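# Seat the arrow gear on the pin, aimed at mark

## Task

Slide the loose gear that carries a painted arrow onto the pin with the arrow facing up, pushed fully down, and finishing with the arrow aimed at the collar's mark. The gear's helical teeth rotate it while it drops, so allow for that turn.

## Robot and tools

Robot: two arms, left_arm and right_arm, each with a two-finger parallel gripper and a wrist camera. Cameras are cam_high, cam_low, cam_left_wrist and cam_right_wrist.

Frames: the scene frame has its origin at table-top height, halfway between the nominal arm bases. +x runs out over the table, +z is up, and left_arm sits on the +y side. Arm names do not match image sides. Hand positions, quaternions, velocities and targets for each arm are given and commanded in that arm's own base frame. Table items are in the scene frame. Calibrated bases in the scene frame: left_arm at (+0.002, +0.289, 0) m with quat_wxyz (+1.000, 0, 0, +0.005); right_arm at (-0.002, -0.360, 0) m with quat_wxyz (+1.000, 0, 0, -0.025). The fingers point along the gripper's +z axis and close along its y axis. end_effector_position is the spot between the pads, roughly 1 cm behind the tips. Printed poses may be off by a few cm, more at long reach.

Row layout, shared by execute_actions and move: one flat list of 16 numbers covering both arms, even when only one arm moves. The first 8 are left_arm: x, y, z in metres, qw, qx, qy, qz (w first), then opening. The last 8 are the same fields for right_arm. Position and quaternion form an absolute pose in that arm's base frame, not an offset. Opening runs from -1 (closed) to +1 (fully open, 0.094 m) and is an absolute command.

execute_actions(actions, cameras): actions holds up to 15 actions. Each action holds up to 15 rows, one per 1/30 s step. A short action repeats its final row until step 15. A target more than 0.6 m from the gripper's current position along any gripper axis gets the action rejected for both arms. A malformed action, or a first action failing this check, rejects the whole call. An empty list returns camera images, the scene number and other normally omitted fields. To hold an arm still, resend the exact pose it reported just before it stopped moving, with its wanted opening. To keep an orientation, keep sending one fixed quaternion rather than copying the drifting reported one.

move(target, speed, blend, opening_speed, grip_force, blocking, cameras): drives each gripper in a straight line from its Hand target to the given row, or through a list of up to 15 rows. It has no 0.6 m limit and runs 10 s at most. speed is in m/s, 0.002 to 4.3, default 0.25; turning is capped at twice that in rad/s. blend is a corner radius in m; 0 stops at each point. opening_speed is a rate on the -1..1 scale per second, at least 0.2. grip_force is newtons per pad, 10 to 50, and stays set; below 50 the fingers close slowly. blocking=false returns after about 0.5 s while the move continues. The path does not avoid obstacles or the other arm, and faster moves stray and hit harder. Keep paths away from an arm's own base, or its elbow can whip round. The result adds a move: line giving the outcome (done, off_target, moving, held, fault) and any limits (paced = pose clipped, held = steps withheld).

wait(seconds): 0 to 3600; runs the scene with no new command and returns early if a running move ends. stop(): brakes the running move. zoom_image(camera, region): region [x0, y0, x1, y1] in pixels of that camera's latest image, at most 504 x 504. Image sizes: cam_high and cam_low are 896x504; the wrist cameras are 672x504. read_manual(section) returns licence text only. finished_scene(scene) ends the scene for good, so call it only when the gear sits correctly with nothing holding it.

Control: each step limits the commanded orientation to 40 degrees from the measured one, so large turns take several actions. Friction and load can leave a gripper a few cm off target with no contact involved. The Hand target line shows where each arm is actually being driven. Tool commands shows current gripper commands; a 0 sent there means half-closed, not 'no change'.

Gripping: grip_measured uses the opening scale. Empty, it reads up to 2.5 mm too wide. Squeezing a hard part, it reads a little narrower than the part. Force grows about 1 N per 0.001 below the touch reading, then jumps to the limit. To release, command well above grip_measured. grip_effort_nm is the gripper motor's averaged effort (negative = closing). It is not pad force and keeps some residual at rest.

Joint torques follow the Joint positions order and are noisy and offset; numbers 3 and 4 wrap at ±28 N m.

Avoid: dropping the gear, letting it go while it still moves, knocking anything off the table, ramming the pin, collar or table, and any contact between the arms or their grippers, including one gripper closing on the other's fingers. Also avoid straining camera cables. Holding loads, staying stretched out or pushing at unreachable poses heats motors. MOTOR HOT appears near 85 °C; at 100 °C the arm goes limp for 30 to 60 s or more. A loose object may get a brief push at random. Time counts, including thinking, so work efficiently.

Each tool is called after ">>>" by a JSON object that holds its "method" and its "body".

## Session

>>> {"method": "execute_actions", "body": {"actions": []}}

Scene clock: 0.00 s.
left_arm: end_effector_position=(+0.0962, +0.2756, +0.2180) grip_measured=+1.000 grip_effort_nm=n/a end_effector_quat_wxyz=(+0.400, -0.522, +0.694, +0.291) | right_arm: end_effector_position=(+0.4881, +0.8759, +0.0989) grip_measured=+1.000 grip_effort_nm=n/a end_effector_quat_wxyz=(+0.471, -0.293, +0.725, +0.408)
Joint positions: left_arm=[1.198 0.388 0.409 -0.558 -0.064 -0.055 0.094] | right_arm=[1.056 2.666 2.43 0.012 -0.042 0.32 0.094]
Joint velocities: within noise
Joint torques (N m): no reading
Heat: left arm: hottest shoulder 27 °C; right arm: hottest gripper 28 °C.
Hand target: left_arm +0.0978, +0.2796, +0.2395; +0.415, -0.517, +0.686, +0.300 | right_arm +0.4906, +0.8802, +0.1296; +0.486, -0.288, +0.710, +0.420
Tool commands: left_gripper/opening=+1.0 right_gripper/opening=+1.0

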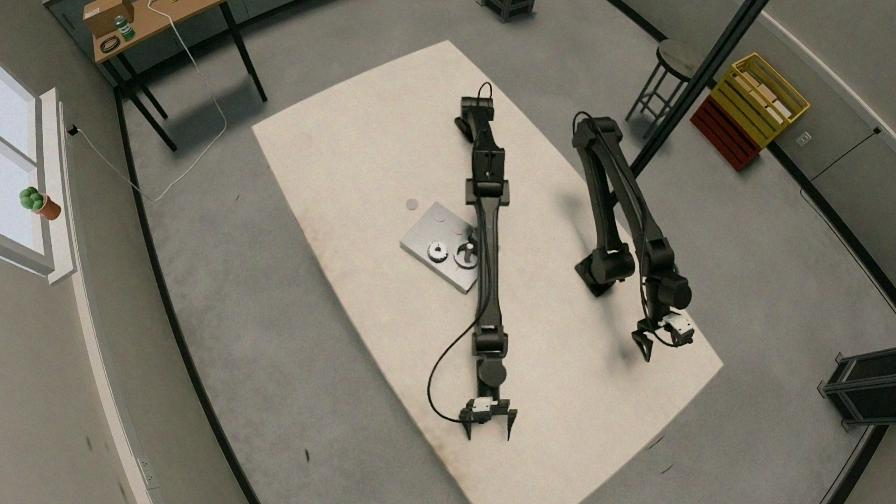

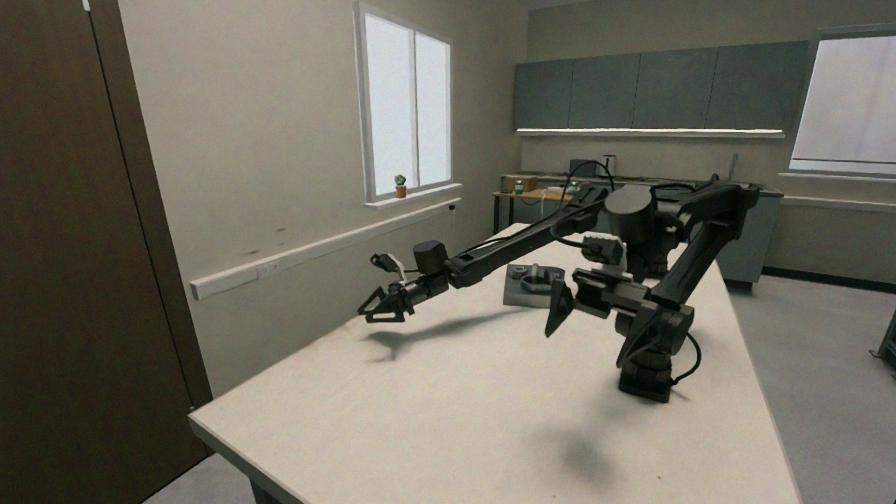

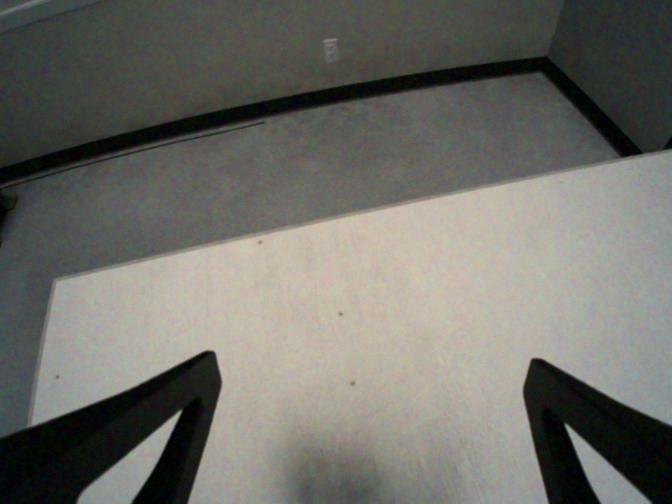

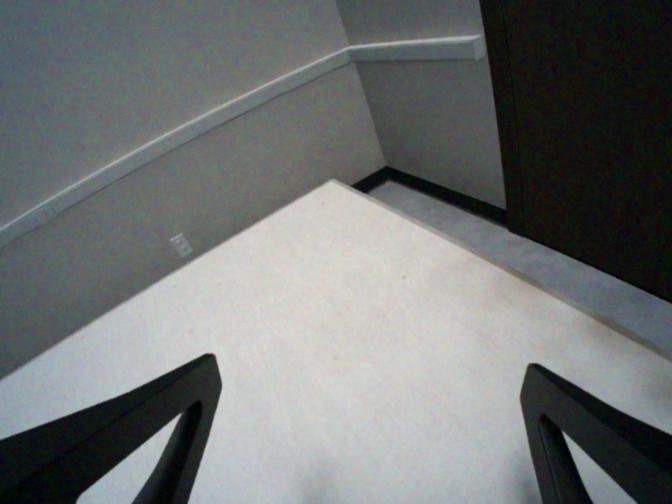

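>>> {"method": "zoom_image", "body": {"camera": "cam_high", "region": [380, 180, 520, 300]}}

>>> {"method": "zoom_image", "body": {"camera": "cam_low", "region": [480, 220, 600, 330]}}

Scaled by 3.600 from the camera's image (finer frame: 1280x720).

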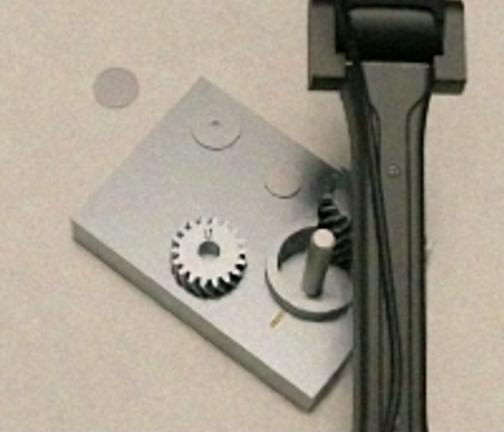

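Scaled by 4.200 from the camera's image (finer frame: 1280x720).

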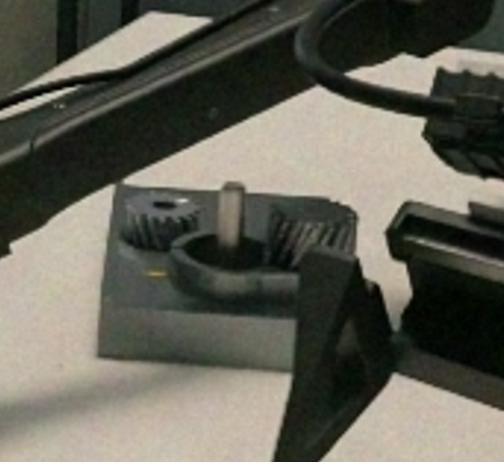

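>>> {"method": "move", "body": {"target": [0.0978,0.2796,0.2395,0.415,-0.517,0.686,0.300,1, 0.38,0.43,0.25,0,-0.412,0.911,0,1], "cameras": ["all"]}}

Scene clock: 33.50 s.
left_arm: end_effector_position=(+0.0962, +0.2756, +0.2180) grip_measured=+1.000 grip_effort_nm=-0.02 end_effector_quat_wxyz=(+0.400, -0.522, +0.694, +0.291) | right_arm: end_effector_position=(+0.3736, +0.4333, +0.2283) grip_measured=+1.000 grip_effort_nm=0.00 end_effector_quat_wxyz=(-0.018, -0.413, +0.910, -0.007)
Joint positions: left_arm=[1.198 0.388 0.409 -0.558 -0.064 -0.055 0.094] | right_arm=[0.859 1.875 1.886 -1.622 -0.002 0.008 0.094]
Joint torques (N m): left_arm=[0.03 1.2 10.95 1.87 -0.01 -0.05] | right_arm=[-1.49 -15.5 9.95 -0.1 -0.08 -0.08]
Heat: left arm: hottest elbow 34 °C; right arm: hottest shoulder 35 °C.
Hand target: left_arm +0.0976, +0.2790, +0.2393; +0.415, -0.517, +0.686, +0.300 | right_arm +0.3796, +0.4297, +0.2497; +0.000, -0.412, +0.911, +0.000
Off the commanded pose: left_arm 0.022 m, 2 deg | right_arm 0.023 m, 2 deg.
move: off_target (left_arm, right_arm)

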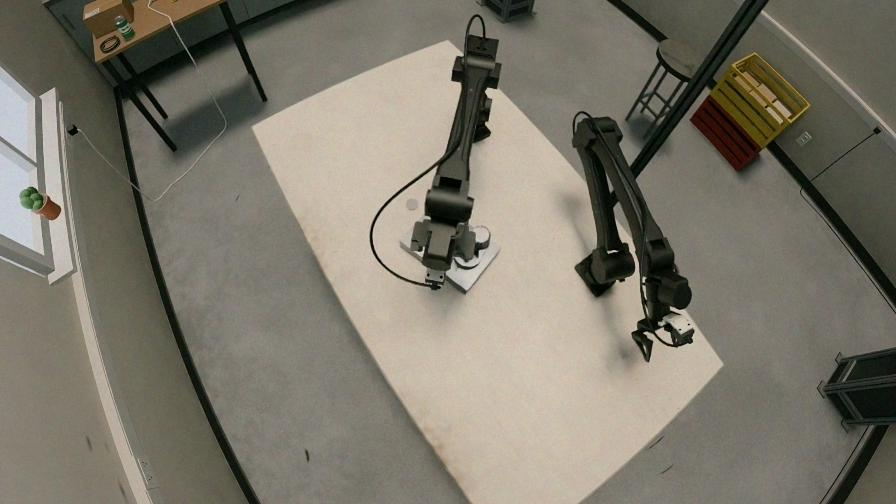

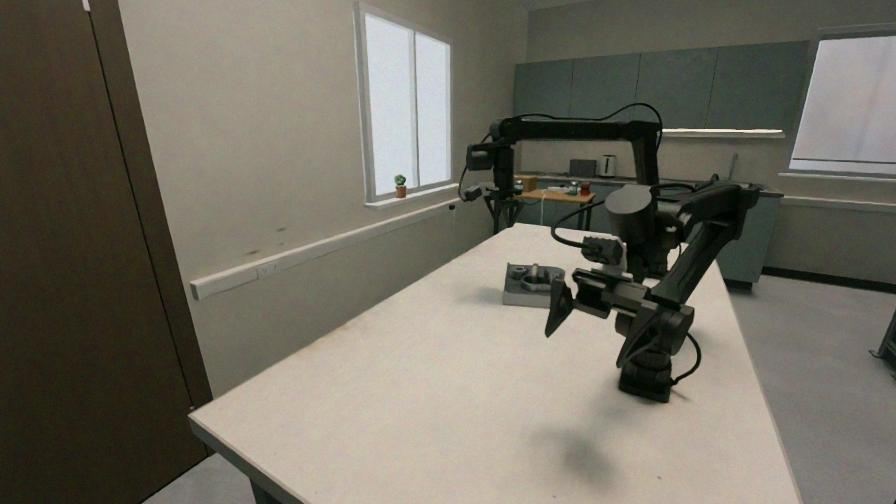

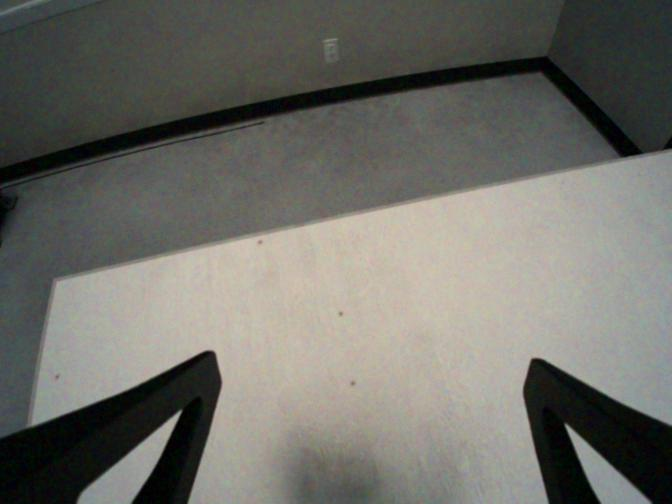

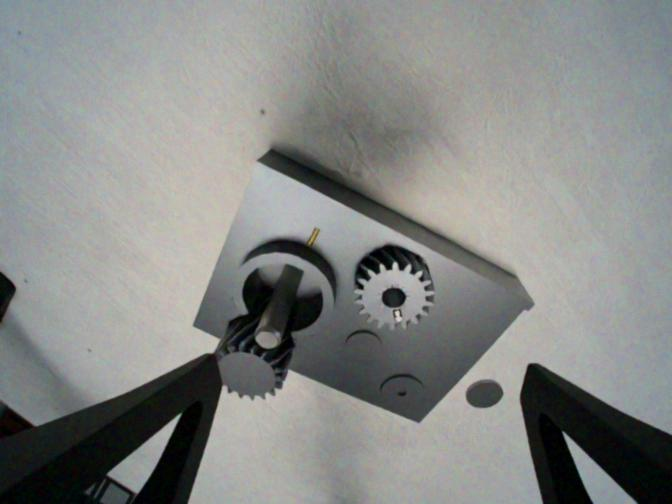

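>>> {"method": "zoom_image", "body": {"camera": "cam_right_wrist", "region": [180, 140, 540, 430]}}

Scaled by 1.400 from the camera's image (finer frame: 960x720).

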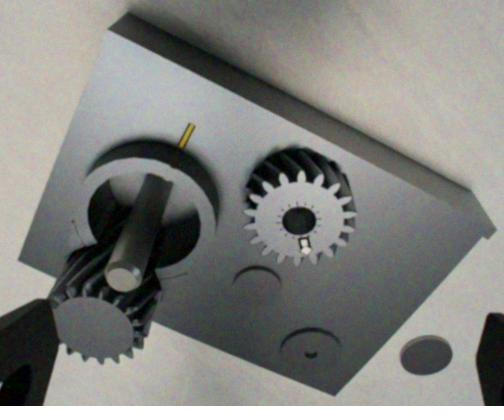

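>>> {"method": "zoom_image", "body": {"camera": "cam_right_wrist", "region": [345, 240, 445, 340]}}

>>> {"method": "zoom_image", "body": {"camera": "cam_right_wrist", "region": [190, 220, 350, 400]}}

Scaled by 5.040 from the camera's image (finer frame: 960x720).

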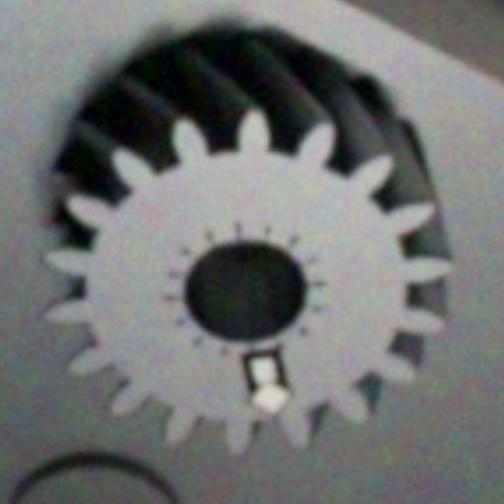

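Scaled by 2.800 from the camera's image (finer frame: 960x720).

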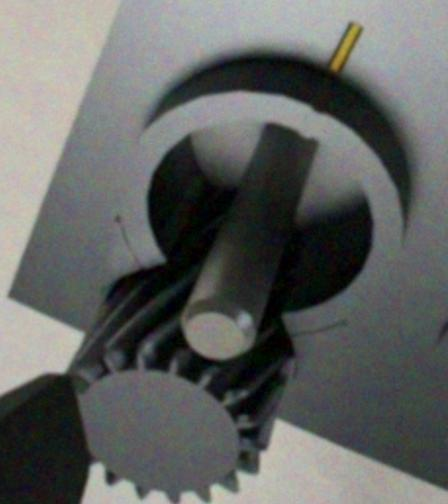

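>>> {"method": "zoom_image", "body": {"camera": "cam_low", "region": [495, 250, 575, 315]}}

>>> {"method": "zoom_image", "body": {"camera": "cam_high", "region": [390, 190, 510, 300]}}

>>> {"method": "move", "body": {"target": [0.0978,0.2796,0.2395,0.415,-0.517,0.686,0.300,1, 0.34,0.395,0.19,0,-0.412,0.911,0,1], "cameras": ["cam_right_wrist"]}}

>>> {"method": "zoom_image", "body": {"camera": "cam_right_wrist", "region": [100, 100, 500, 400]}}

Scaled by 6.300 from the camera's image (finer frame: 1280x720).

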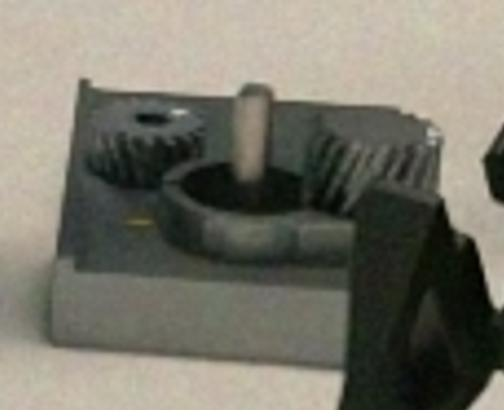

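Scaled by 4.200 from the camera's image (finer frame: 1280x720).

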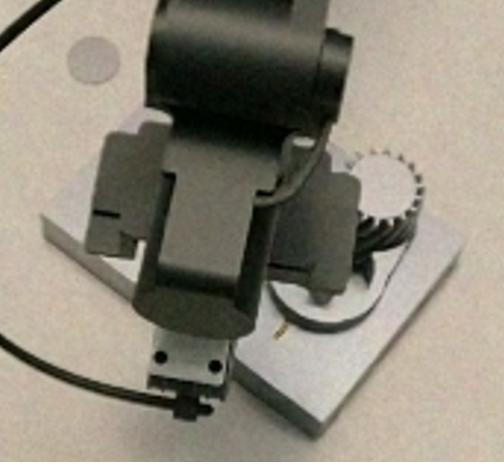

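Scene clock: 117.57 s.
left_arm: end_effector_position=(+0.0962, +0.2756, +0.2180) grip_measured=+1.000 grip_effort_nm=-0.02 end_effector_quat_wxyz=(+0.400, -0.522, +0.694, +0.291) | right_arm: end_effector_position=(+0.3407, +0.3951, +0.1810) grip_measured=+1.000 grip_effort_nm=0.01 end_effector_quat_wxyz=(-0.012, -0.413, +0.910, -0.005)
Joint positions: left_arm=[1.198 0.388 0.409 -0.558 -0.064 -0.055 0.094] | right_arm=[0.859 1.738 1.57 -1.429 -0.002 0.007 0.094]
Joint torques (N m): left_arm=[-0.03 1.03 10.97 1.87 -0.01 -0.07] | right_arm=[-0.56 -13.68 7.73 0.58 -0.1 0.06]
Heat: left arm: hottest elbow 42 °C; right arm: hottest shoulder 36 °C.
Hand target: left_arm +0.0976, +0.2790, +0.2393; +0.415, -0.517, +0.686, +0.300 | right_arm +0.3400, +0.3950, +0.1900; +0.000, -0.412, +0.911, +0.000
Off the commanded pose: left_arm 0.022 m, 2 deg | right_arm 0.009 m, 2 deg.
move: off_target (left_arm)

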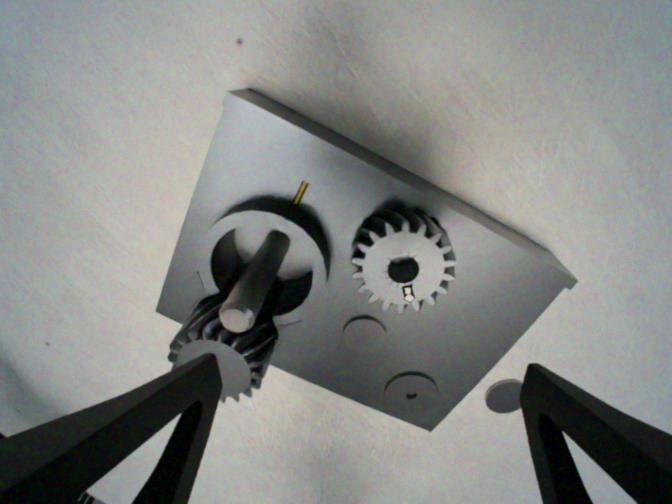

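Scaled by 1.260 from the camera's image (finer frame: 960x720).

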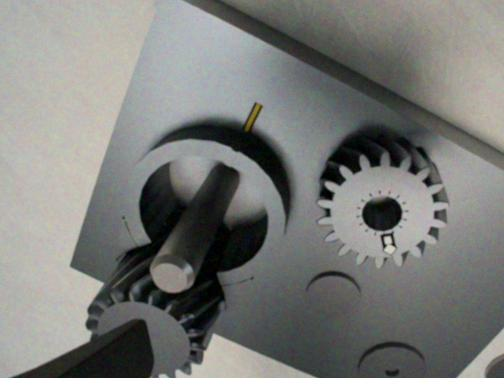

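>>> {"method": "move", "body": {"target": [[0.0978,0.2796,0.2395,0.415,-0.517,0.686,0.300,1, 0.17,0.32,0.24,0.5227,-0.4069,0.6811,0.3122,1],[0.0978,0.2796,0.2395,0.415,-0.517,0.686,0.300,1, 0.1375,0.2553,0.13,0.5227,-0.4069,0.6811,0.3122,1]], "blend": 0.04, "cameras": ["cam_right_wrist","cam_high","cam_low"]}}

>>> {"method": "zoom_image", "body": {"camera": "cam_high", "region": [400, 190, 510, 300]}}

Scene clock: 157.63 s.
left_arm: end_effector_position=(+0.0962, +0.2756, +0.2180) grip_measured=+1.000 grip_effort_nm=-0.02 end_effector_quat_wxyz=(+0.400, -0.522, +0.694, +0.291) | right_arm: end_effector_position=(+0.1410, +0.2541, +0.1288) grip_measured=+1.000 grip_effort_nm=0.01 end_effector_quat_wxyz=(+0.522, -0.402, +0.685, +0.310)
Joint positions: left_arm=[1.198 0.388 0.409 -0.558 -0.064 -0.055 0.094] | right_arm=[1.065 0.387 0.005 0.116 -0.001 0.005 0.094]
Joint torques (N m): left_arm=[0.21 1.03 10.93 1.88 -0.02 -0.05] | right_arm=[0.38 1.96 9.05 1.42 -0.06 -0.03]
Heat: left arm: hottest elbow 43 °C; right arm: hottest elbow 35 °C.
Hand target: left_arm +0.0976, +0.2790, +0.2393; +0.415, -0.517, +0.686, +0.300 | right_arm +0.1376, +0.2554, +0.1299; +0.523, -0.407, +0.681, +0.312
Off the commanded pose: left_arm 0.022 m, 2 deg | right_arm 0.004 m, 1 deg.
move: off_target (left_arm)
Images, in order (width x height): cam_high 896x504, cam_low 896x504, cam_right_wrist 672x504.

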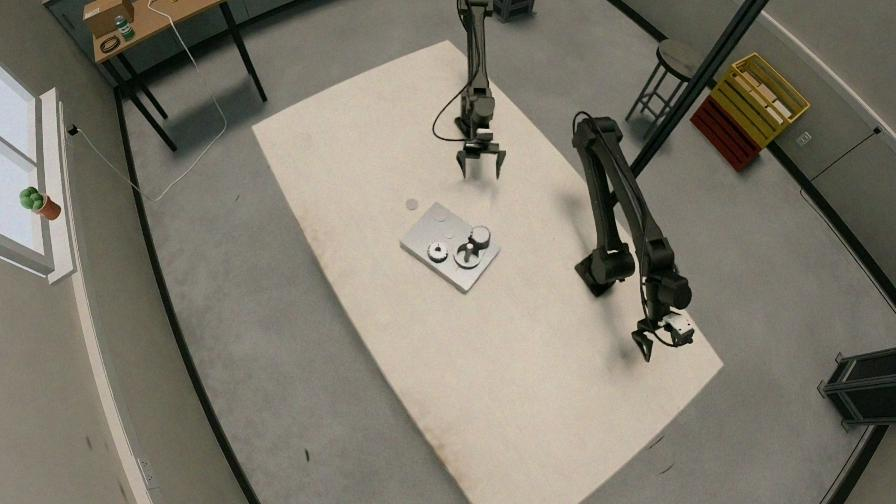

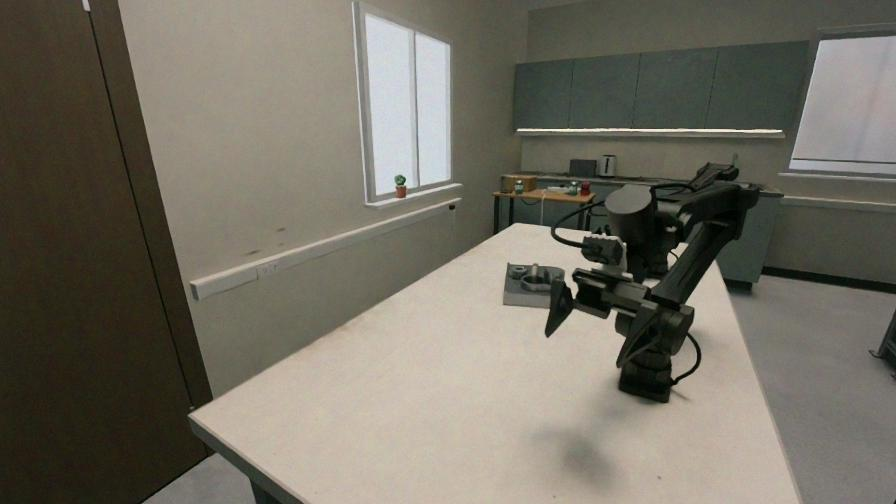

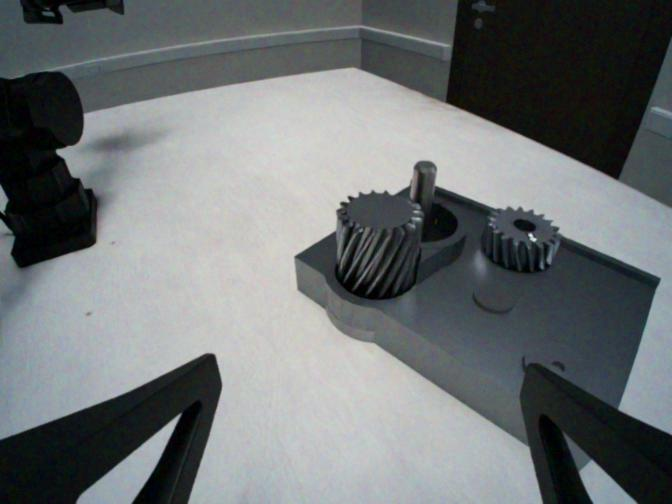

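Scaled by 4.582 from the camera's image (finer frame: 1280x720).

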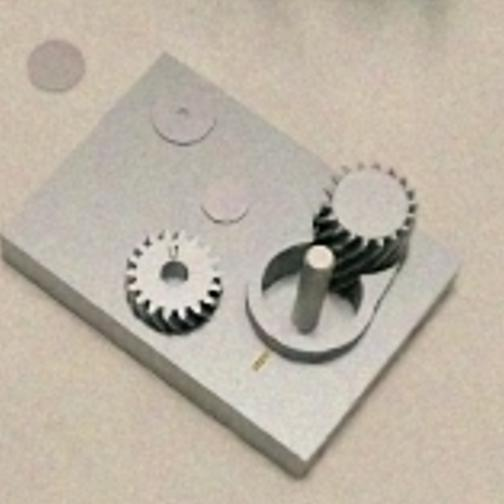

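>>> {"method": "zoom_image", "body": {"camera": "cam_right_wrist", "region": [310, 150, 470, 320]}}

>>> {"method": "zoom_image", "body": {"camera": "cam_right_wrist", "region": [460, 180, 600, 320]}}

Scaled by 2.965 from the camera's image (finer frame: 960x720).

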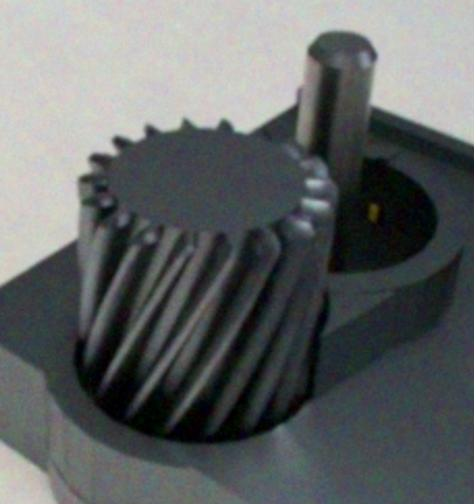

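Scaled by 3.600 from the camera's image (finer frame: 960x720).

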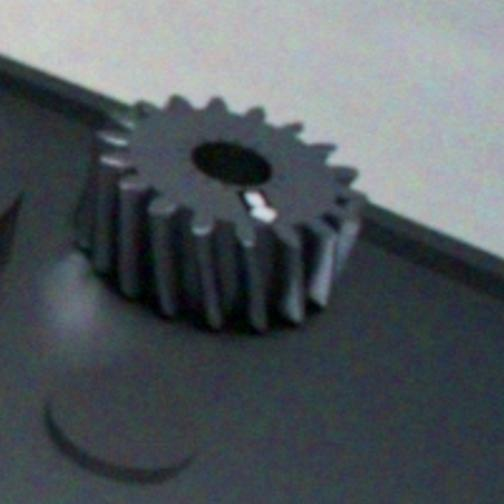

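>>> {"method": "move", "body": {"target": [[0.32,0.10,0.26,0,0.7604,0.6494,0,1, 0.1376,0.2554,0.1299,0.5227,-0.4069,0.6811,0.3122,1],[0.357,-0.2985,0.16,0,0.7604,0.6494,0,1, 0.1376,0.2554,0.1299,0.5227,-0.4069,0.6811,0.3122,1]], "blend": 0.08, "cameras": ["cam_right_wrist","cam_high","cam_left_wrist"]}}

>>> {"method": "zoom_image", "body": {"camera": "cam_left_wrist", "region": [200, 100, 500, 400]}}

Scene clock: 234.47 s.
left_arm: end_effector_position=(+0.3404, -0.2832, +0.1427) grip_measured=+1.000 grip_effort_nm=-0.03 end_effector_quat_wxyz=(-0.026, +0.761, +0.649, -0.007) | right_arm: end_effector_position=(+0.1410, +0.2541, +0.1288) grip_measured=+1.000 grip_effort_nm=0.00 end_effector_quat_wxyz=(+0.522, -0.402, +0.685, +0.310)
Joint positions: left_arm=[-0.691 1.58 1.265 -1.31 0.004 1.038 0.094] | right_arm=[1.065 0.387 0.005 0.116 -0.001 0.005 0.094]
Joint torques (N m): left_arm=[-0.38 -10.46 10.88 0.27 -0.02 -0.09] | right_arm=[0.32 1.96 9.05 1.44 -0.08 -0.04]
Heat: left arm: hottest elbow 45 °C; right arm: hottest elbow 35 °C.
Hand target: left_arm +0.3560, -0.2977, +0.1603; +0.000, +0.760, +0.649, +0.000 | right_arm +0.1376, +0.2555, +0.1298; +0.523, -0.407, +0.681, +0.312
Off the commanded pose: left_arm 0.028 m, 3 deg | right_arm 0.004 m, 1 deg.
move: off_target (left_arm)
Images, in order (width x height): cam_high 896x504, cam_left_wrist 672x504, cam_right_wrist 672x504.

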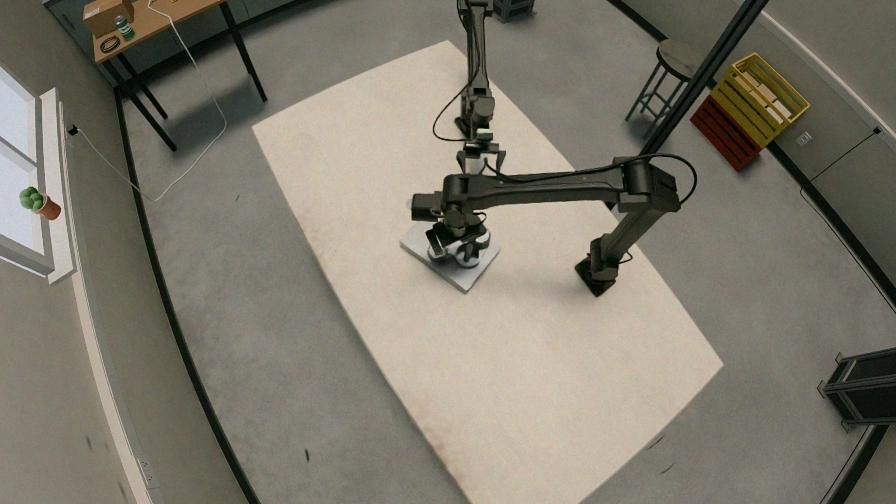

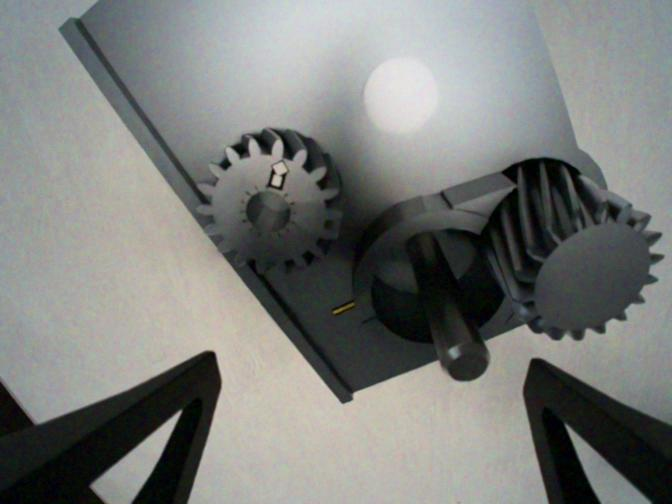

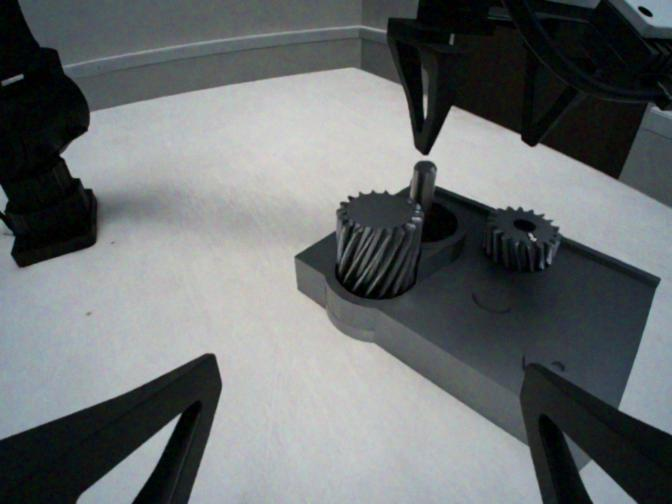

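Scaled by 1.680 from the camera's image (finer frame: 960x720).

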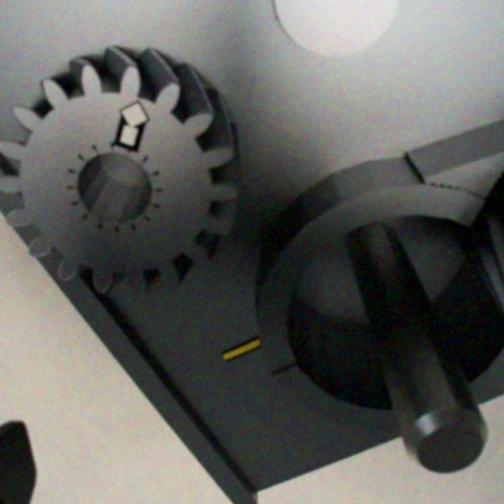

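>>> {"method": "move", "body": {"target": [[0.3893,-0.334,0.12,0.026,0.7604,0.6494,0.0069,1, 0.1376,0.2554,0.1299,0.5227,-0.4069,0.6811,0.3122,1]], "cameras": ["cam_right_wrist","cam_left_wrist"]}}

Scene clock: 269.80 s.
left_arm: end_effector_position=(+0.3731, -0.3139, +0.0994) grip_measured=+1.000 grip_effort_nm=-0.03 end_effector_quat_wxyz=(-0.007, +0.759, +0.652, -0.001) | right_arm: end_effector_position=(+0.1410, +0.2541, +0.1288) grip_measured=+1.000 grip_effort_nm=0.01 end_effector_quat_wxyz=(+0.522, -0.402, +0.685, +0.310)
Joint positions: left_arm=[-0.699 1.705 1.303 -1.184 -0.001 1.024 0.094] | right_arm=[1.065 0.387 0.005 0.116 -0.001 0.005 0.094]
Joint torques (N m): left_arm=[-0.26 -12.57 10.66 0.55 -0.01 -0.11] | right_arm=[0.44 2.02 9.05 1.44 -0.07 -0.03]
Heat: left arm: hottest elbow 46 °C; right arm: hottest elbow 35 °C.
Hand target: left_arm +0.3880, -0.3331, +0.1207; +0.026, +0.760, +0.649, +0.007 | right_arm +0.1376, +0.2555, +0.1298; +0.523, -0.407, +0.681, +0.312
Off the commanded pose: left_arm 0.033 m, 4 deg | right_arm 0.004 m, 1 deg.
move: off_target (left_arm)
Images, in order (width x height): cam_left_wrist 672x504, cam_right_wrist 672x504.

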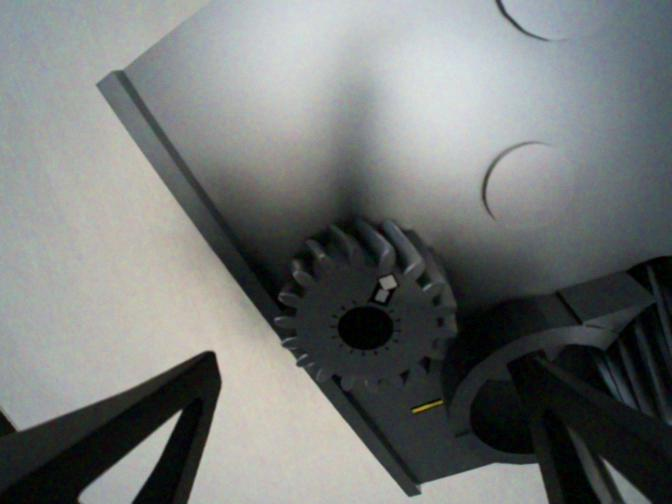

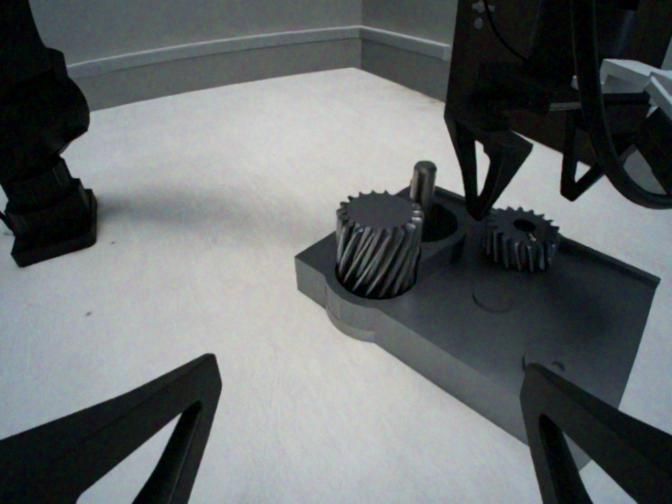

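>>> {"method": "move", "body": {"target": [[0.389,-0.335,0.092,0.026,0.7604,0.6494,0.0069,1, 0.1376,0.2554,0.1299,0.5227,-0.4069,0.6811,0.3122,1]], "speed": 0.08, "cameras": ["cam_right_wrist","cam_left_wrist"]}}

>>> {"method": "zoom_image", "body": {"camera": "cam_right_wrist", "region": [420, 120, 620, 290]}}

Scene clock: 281.67 s.
left_arm: end_effector_position=(+0.3851, -0.3246, +0.0887) grip_measured=+1.000 grip_effort_nm=-0.03 end_effector_quat_wxyz=(+0.015, +0.758, +0.652, +0.003) | right_arm: end_effector_position=(+0.1410, +0.2541, +0.1288) grip_measured=+1.000 grip_effort_nm=0.01 end_effector_quat_wxyz=(+0.522, -0.402, +0.685, +0.310)
Joint positions: left_arm=[-0.7 1.728 1.303 -1.115 -0.001 1.022 0.094] | right_arm=[1.065 0.387 0.005 0.116 -0.001 0.005 0.094]
Joint torques (N m): left_arm=[-0.62 -12.22 7.84 0.65 -0.02 -0.12] | right_arm=[0.32 2.02 9.05 1.47 -0.07 -0.03]
Heat: left arm: hottest elbow 44 °C; right arm: hottest elbow 35 °C.
Hand target: left_arm +0.3887, -0.3349, +0.0920; +0.026, +0.760, +0.649, +0.007 | right_arm +0.1376, +0.2555, +0.1298; +0.523, -0.407, +0.681, +0.312
Off the commanded pose: left_arm 0.012 m, 1 deg | right_arm 0.004 m, 1 deg.
move: off_target (left_arm)
Images, in order (width x height): cam_left_wrist 672x504, cam_right_wrist 672x504.

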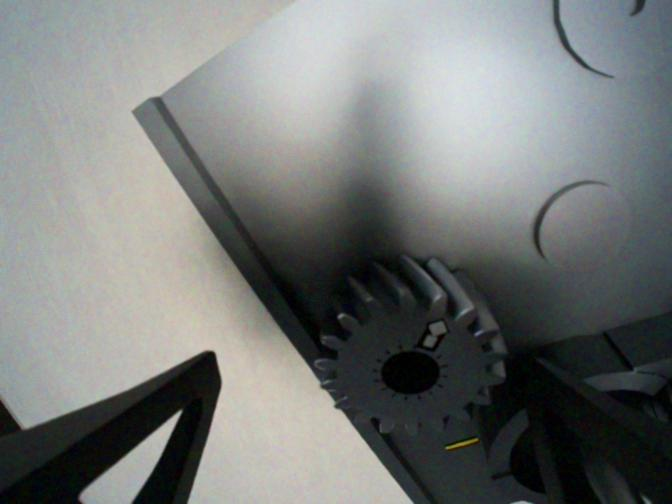

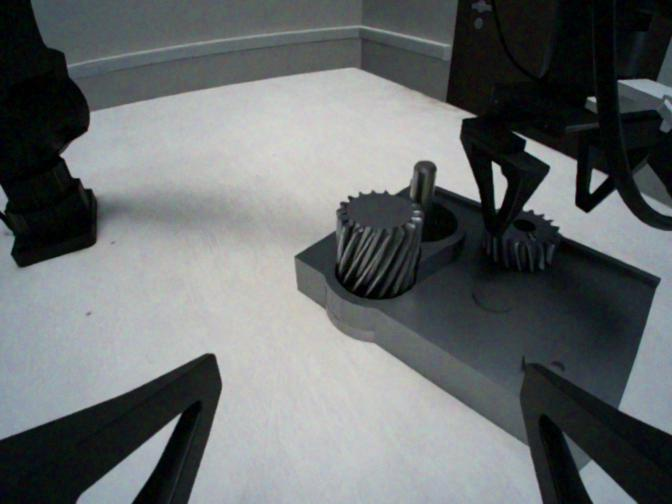

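Scaled by 2.520 from the camera's image (finer frame: 960x720).

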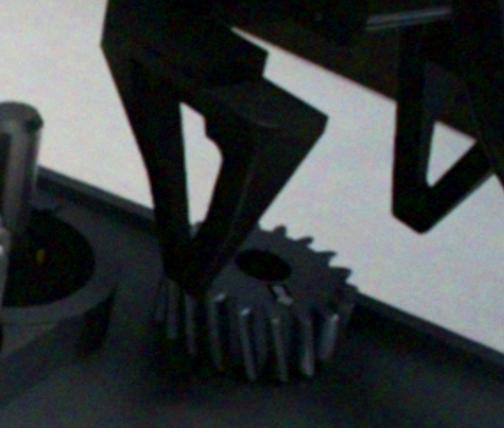

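>>> {"method": "move", "body": {"target": [[0.375,-0.326,0.09,0.020,0.7604,0.6494,0.005,1, 0.1376,0.2554,0.1299,0.5227,-0.4069,0.6811,0.3122,1]], "speed": 0.08, "cameras": ["cam_left_wrist"]}}

Scene clock: 292.93 s.
left_arm: end_effector_position=(+0.3759, -0.3196, +0.0793) grip_measured=+1.000 grip_effort_nm=-0.03 end_effector_quat_wxyz=(+0.004, +0.759, +0.651, +0.001) | right_arm: end_effector_position=(+0.1410, +0.2541, +0.1288) grip_measured=+1.000 grip_effort_nm=0.01 end_effector_quat_wxyz=(+0.522, -0.402, +0.685, +0.310)
Joint positions: left_arm=[-0.704 1.727 1.275 -1.112 -0.001 1.019 0.094] | right_arm=[1.065 0.387 0.005 0.116 -0.001 0.005 0.094]
Joint torques (N m): left_arm=[-0.38 -14.04 6.53 0.69 0.06 -0.1] | right_arm=[0.26 1.96 9.03 1.44 -0.07 -0.03]
Heat: left arm: hottest elbow 43 °C; right arm: hottest elbow 35 °C.
Hand target: left_arm +0.3749, -0.3259, +0.0900; +0.020, +0.760, +0.649, +0.005 | right_arm +0.1376, +0.2555, +0.1298; +0.523, -0.407, +0.681, +0.312
Off the commanded pose: left_arm 0.013 m, 2 deg | right_arm 0.004 m, 1 deg.
move: off_target (left_arm)

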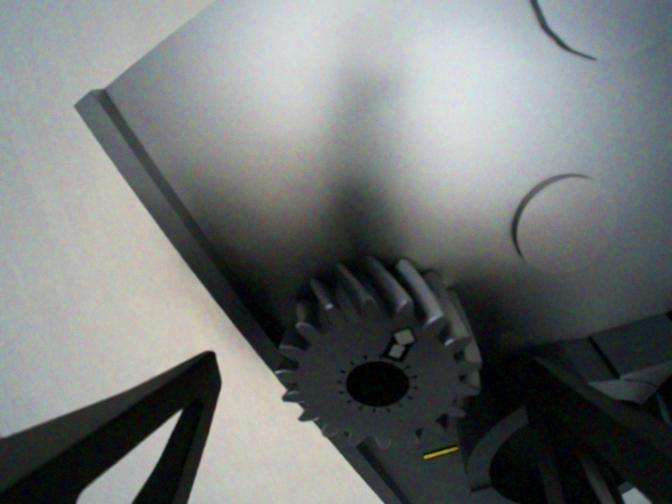

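>>> {"method": "move", "body": {"target": [[0.370,-0.322,0.080,0.018,0.7604,0.6494,0.005,1, 0.1376,0.2554,0.1299,0.5227,-0.4069,0.6811,0.3122,1]], "speed": 0.06, "cameras": ["cam_left_wrist"]}}

>>> {"method": "zoom_image", "body": {"camera": "cam_left_wrist", "region": [200, 230, 560, 500]}}

Scene clock: 300.23 s.
left_arm: end_effector_position=(+0.3735, -0.3187, +0.0727) grip_measured=+1.000 grip_effort_nm=-0.03 end_effector_quat_wxyz=(+0.008, +0.758, +0.652, +0.002) | right_arm: end_effector_position=(+0.1410, +0.2541, +0.1288) grip_measured=+1.000 grip_effort_nm=0.00 end_effector_quat_wxyz=(+0.522, -0.402, +0.685, +0.310)
Joint positions: left_arm=[-0.706 1.724 1.251 -1.081 -0.001 1.015 0.094] | right_arm=[1.065 0.387 0.005 0.116 -0.001 0.005 0.094]
Joint torques (N m): left_arm=[-0.26 -14.1 5.96 0.55 0.02 -0.09] | right_arm=[0.38 2.02 9.05 1.46 -0.08 -0.03]
Heat: left arm: hottest elbow 42 °C; right arm: hottest elbow 35 °C.
Hand target: left_arm +0.3701, -0.3219, +0.0799; +0.018, +0.760, +0.649, +0.005 | right_arm +0.1376, +0.2555, +0.1298; +0.523, -0.407, +0.681, +0.312
Off the commanded pose: left_arm 0.009 m, 1 deg | right_arm 0.004 m, 1 deg.
move: done

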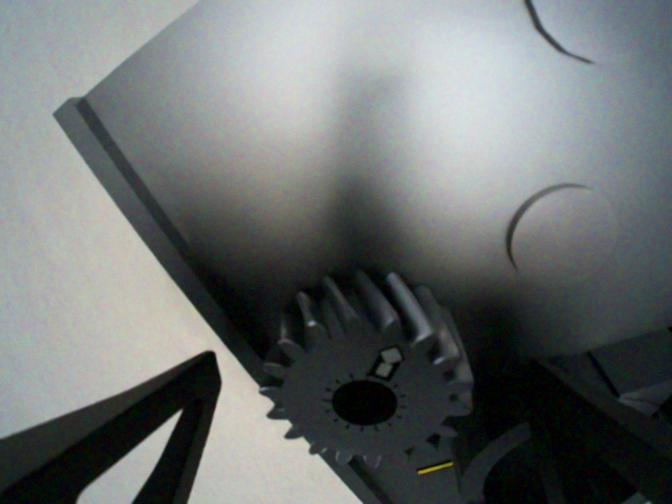

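Scaled by 1.400 from the camera's image (finer frame: 960x720).

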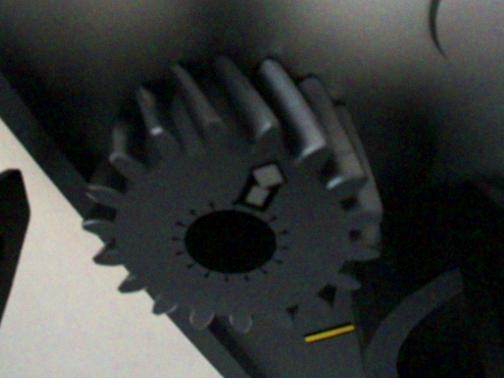

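>>> {"method": "move", "body": {"target": [[0.370,-0.322,0.080,0.018,0.7604,0.6494,0.005,0.1, 0.1376,0.2554,0.1299,0.5227,-0.4069,0.6811,0.3122,1]], "speed": 0.06, "opening_speed": 0.4, "grip_force": [30, 50], "cameras": ["cam_left_wrist","cam_right_wrist"]}}

Scene clock: 310.60 s.
left_arm: end_effector_position=(+0.3721, -0.3173, +0.0710) grip_measured=+0.260 grip_effort_nm=-0.65 end_effector_quat_wxyz=(+0.006, +0.758, +0.652, +0.002) | right_arm: end_effector_position=(+0.1410, +0.2541, +0.1288) grip_measured=+1.000 grip_effort_nm=0.01 end_effector_quat_wxyz=(+0.522, -0.402, +0.685, +0.310)
Joint positions: left_arm=[-0.706 1.724 1.246 -1.081 -0.002 1.015 0.059] | right_arm=[1.065 0.387 0.005 0.116 -0.001 0.005 0.094]
Joint torques (N m): left_arm=[-0.56 -13.68 6.26 0.5 0.08 -0.09] | right_arm=[0.38 1.96 9.06 1.46 -0.07 -0.03]
Heat: left arm: hottest elbow 41 °C; right arm: hottest elbow 35 °C.
Hand target: left_arm +0.3701, -0.3219, +0.0799; +0.018, +0.760, +0.649, +0.005 | right_arm +0.1376, +0.2555, +0.1298; +0.523, -0.407, +0.681, +0.312
Off the commanded pose: left_arm 0.010 m, 1 deg | right_arm 0.004 m, 1 deg.
grip_force (N): 30, 50
move: done

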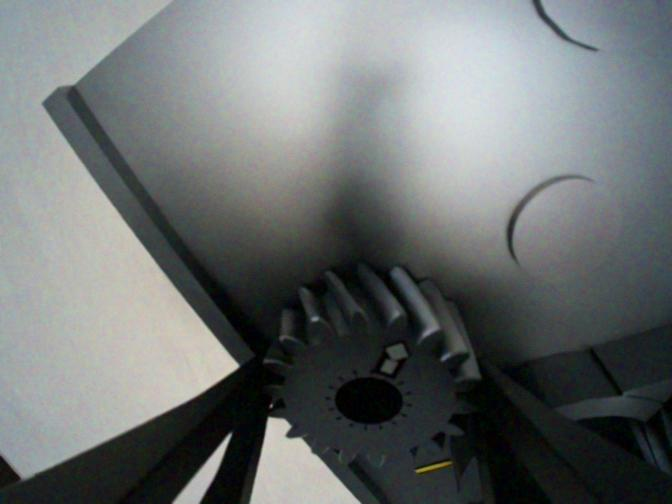

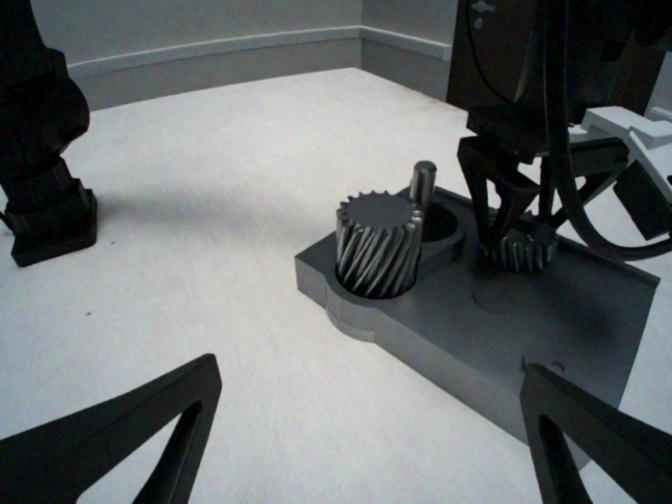

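>>> {"method": "move", "body": {"target": [[0.372,-0.322,0.21,0.018,0.7604,0.6494,0.005,0.1, 0.1376,0.2554,0.1299,0.5227,-0.4069,0.6811,0.3122,1],[0.25,-0.26,0.205,0.0137,0.0785,0.9969,-0.008,0.1, 0.1376,0.2554,0.1299,0.5227,-0.4069,0.6811,0.3122,1]], "speed": [0.12, 0.25], "blend": 0.03, "cameras": ["all"]}}

Scene clock: 328.17 s.
left_arm: end_effector_position=(+0.2515, -0.2565, +0.1896) grip_measured=+0.259 grip_effort_nm=-0.67 end_effector_quat_wxyz=(-0.005, +0.079, +0.997, +0.004) | right_arm: end_effector_position=(+0.1410, +0.2541, +0.1288) grip_measured=+1.000 grip_effort_nm=0.01 end_effector_quat_wxyz=(+0.522, -0.402, +0.685, +0.310)
Joint positions: left_arm=[-0.794 1.306 1.105 -1.384 0 -0.635 0.059] | right_arm=[1.065 0.387 0.005 0.116 -0.001 0.005 0.094]
Joint torques (N m): left_arm=[-0.56 -9.99 7.97 0.2 -0.22 -0.18] | right_arm=[0.38 1.96 9.05 1.44 -0.07 -0.03]
Heat: left arm: hottest elbow 40 °C; right arm: hottest elbow 36 °C.
Hand target: left_arm +0.2499, -0.2598, +0.2048; +0.013, +0.079, +0.997, -0.008 | right_arm +0.1376, +0.2555, +0.1298; +0.523, -0.407, +0.681, +0.312
Off the commanded pose: left_arm 0.016 m, 3 deg | right_arm 0.004 m, 1 deg.
grip_force (N): 30, 50
move: off_target (left_arm)

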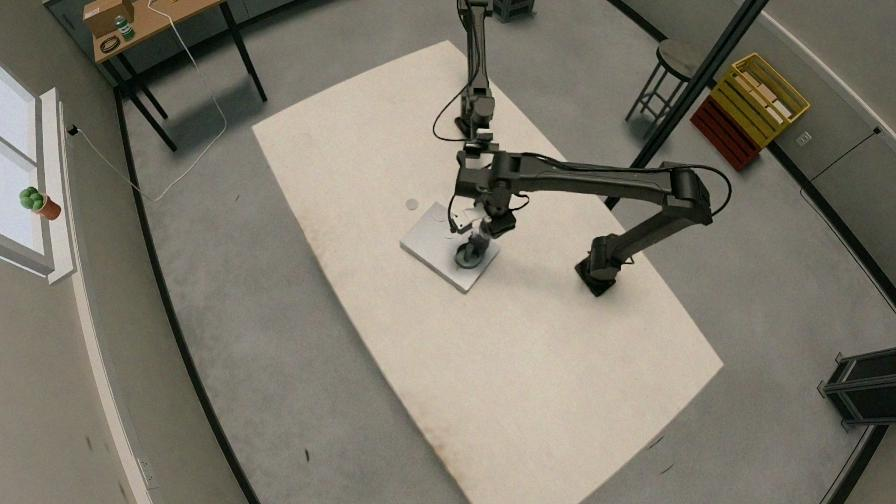

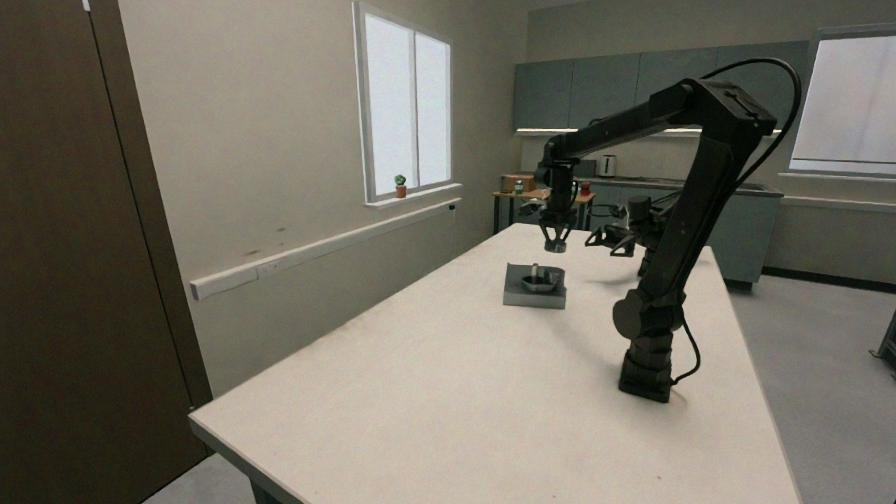

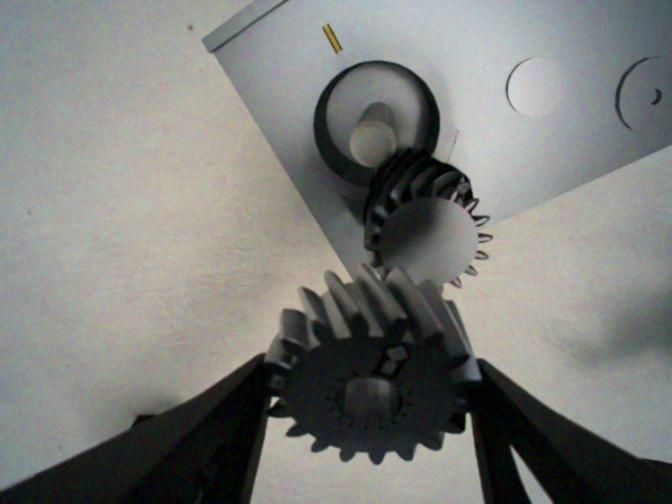

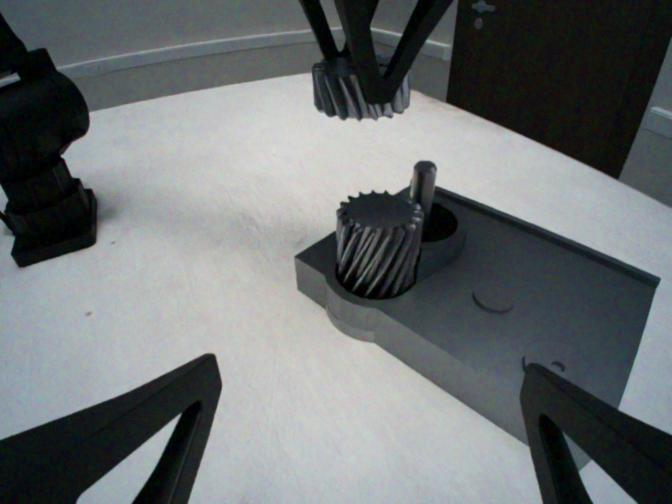

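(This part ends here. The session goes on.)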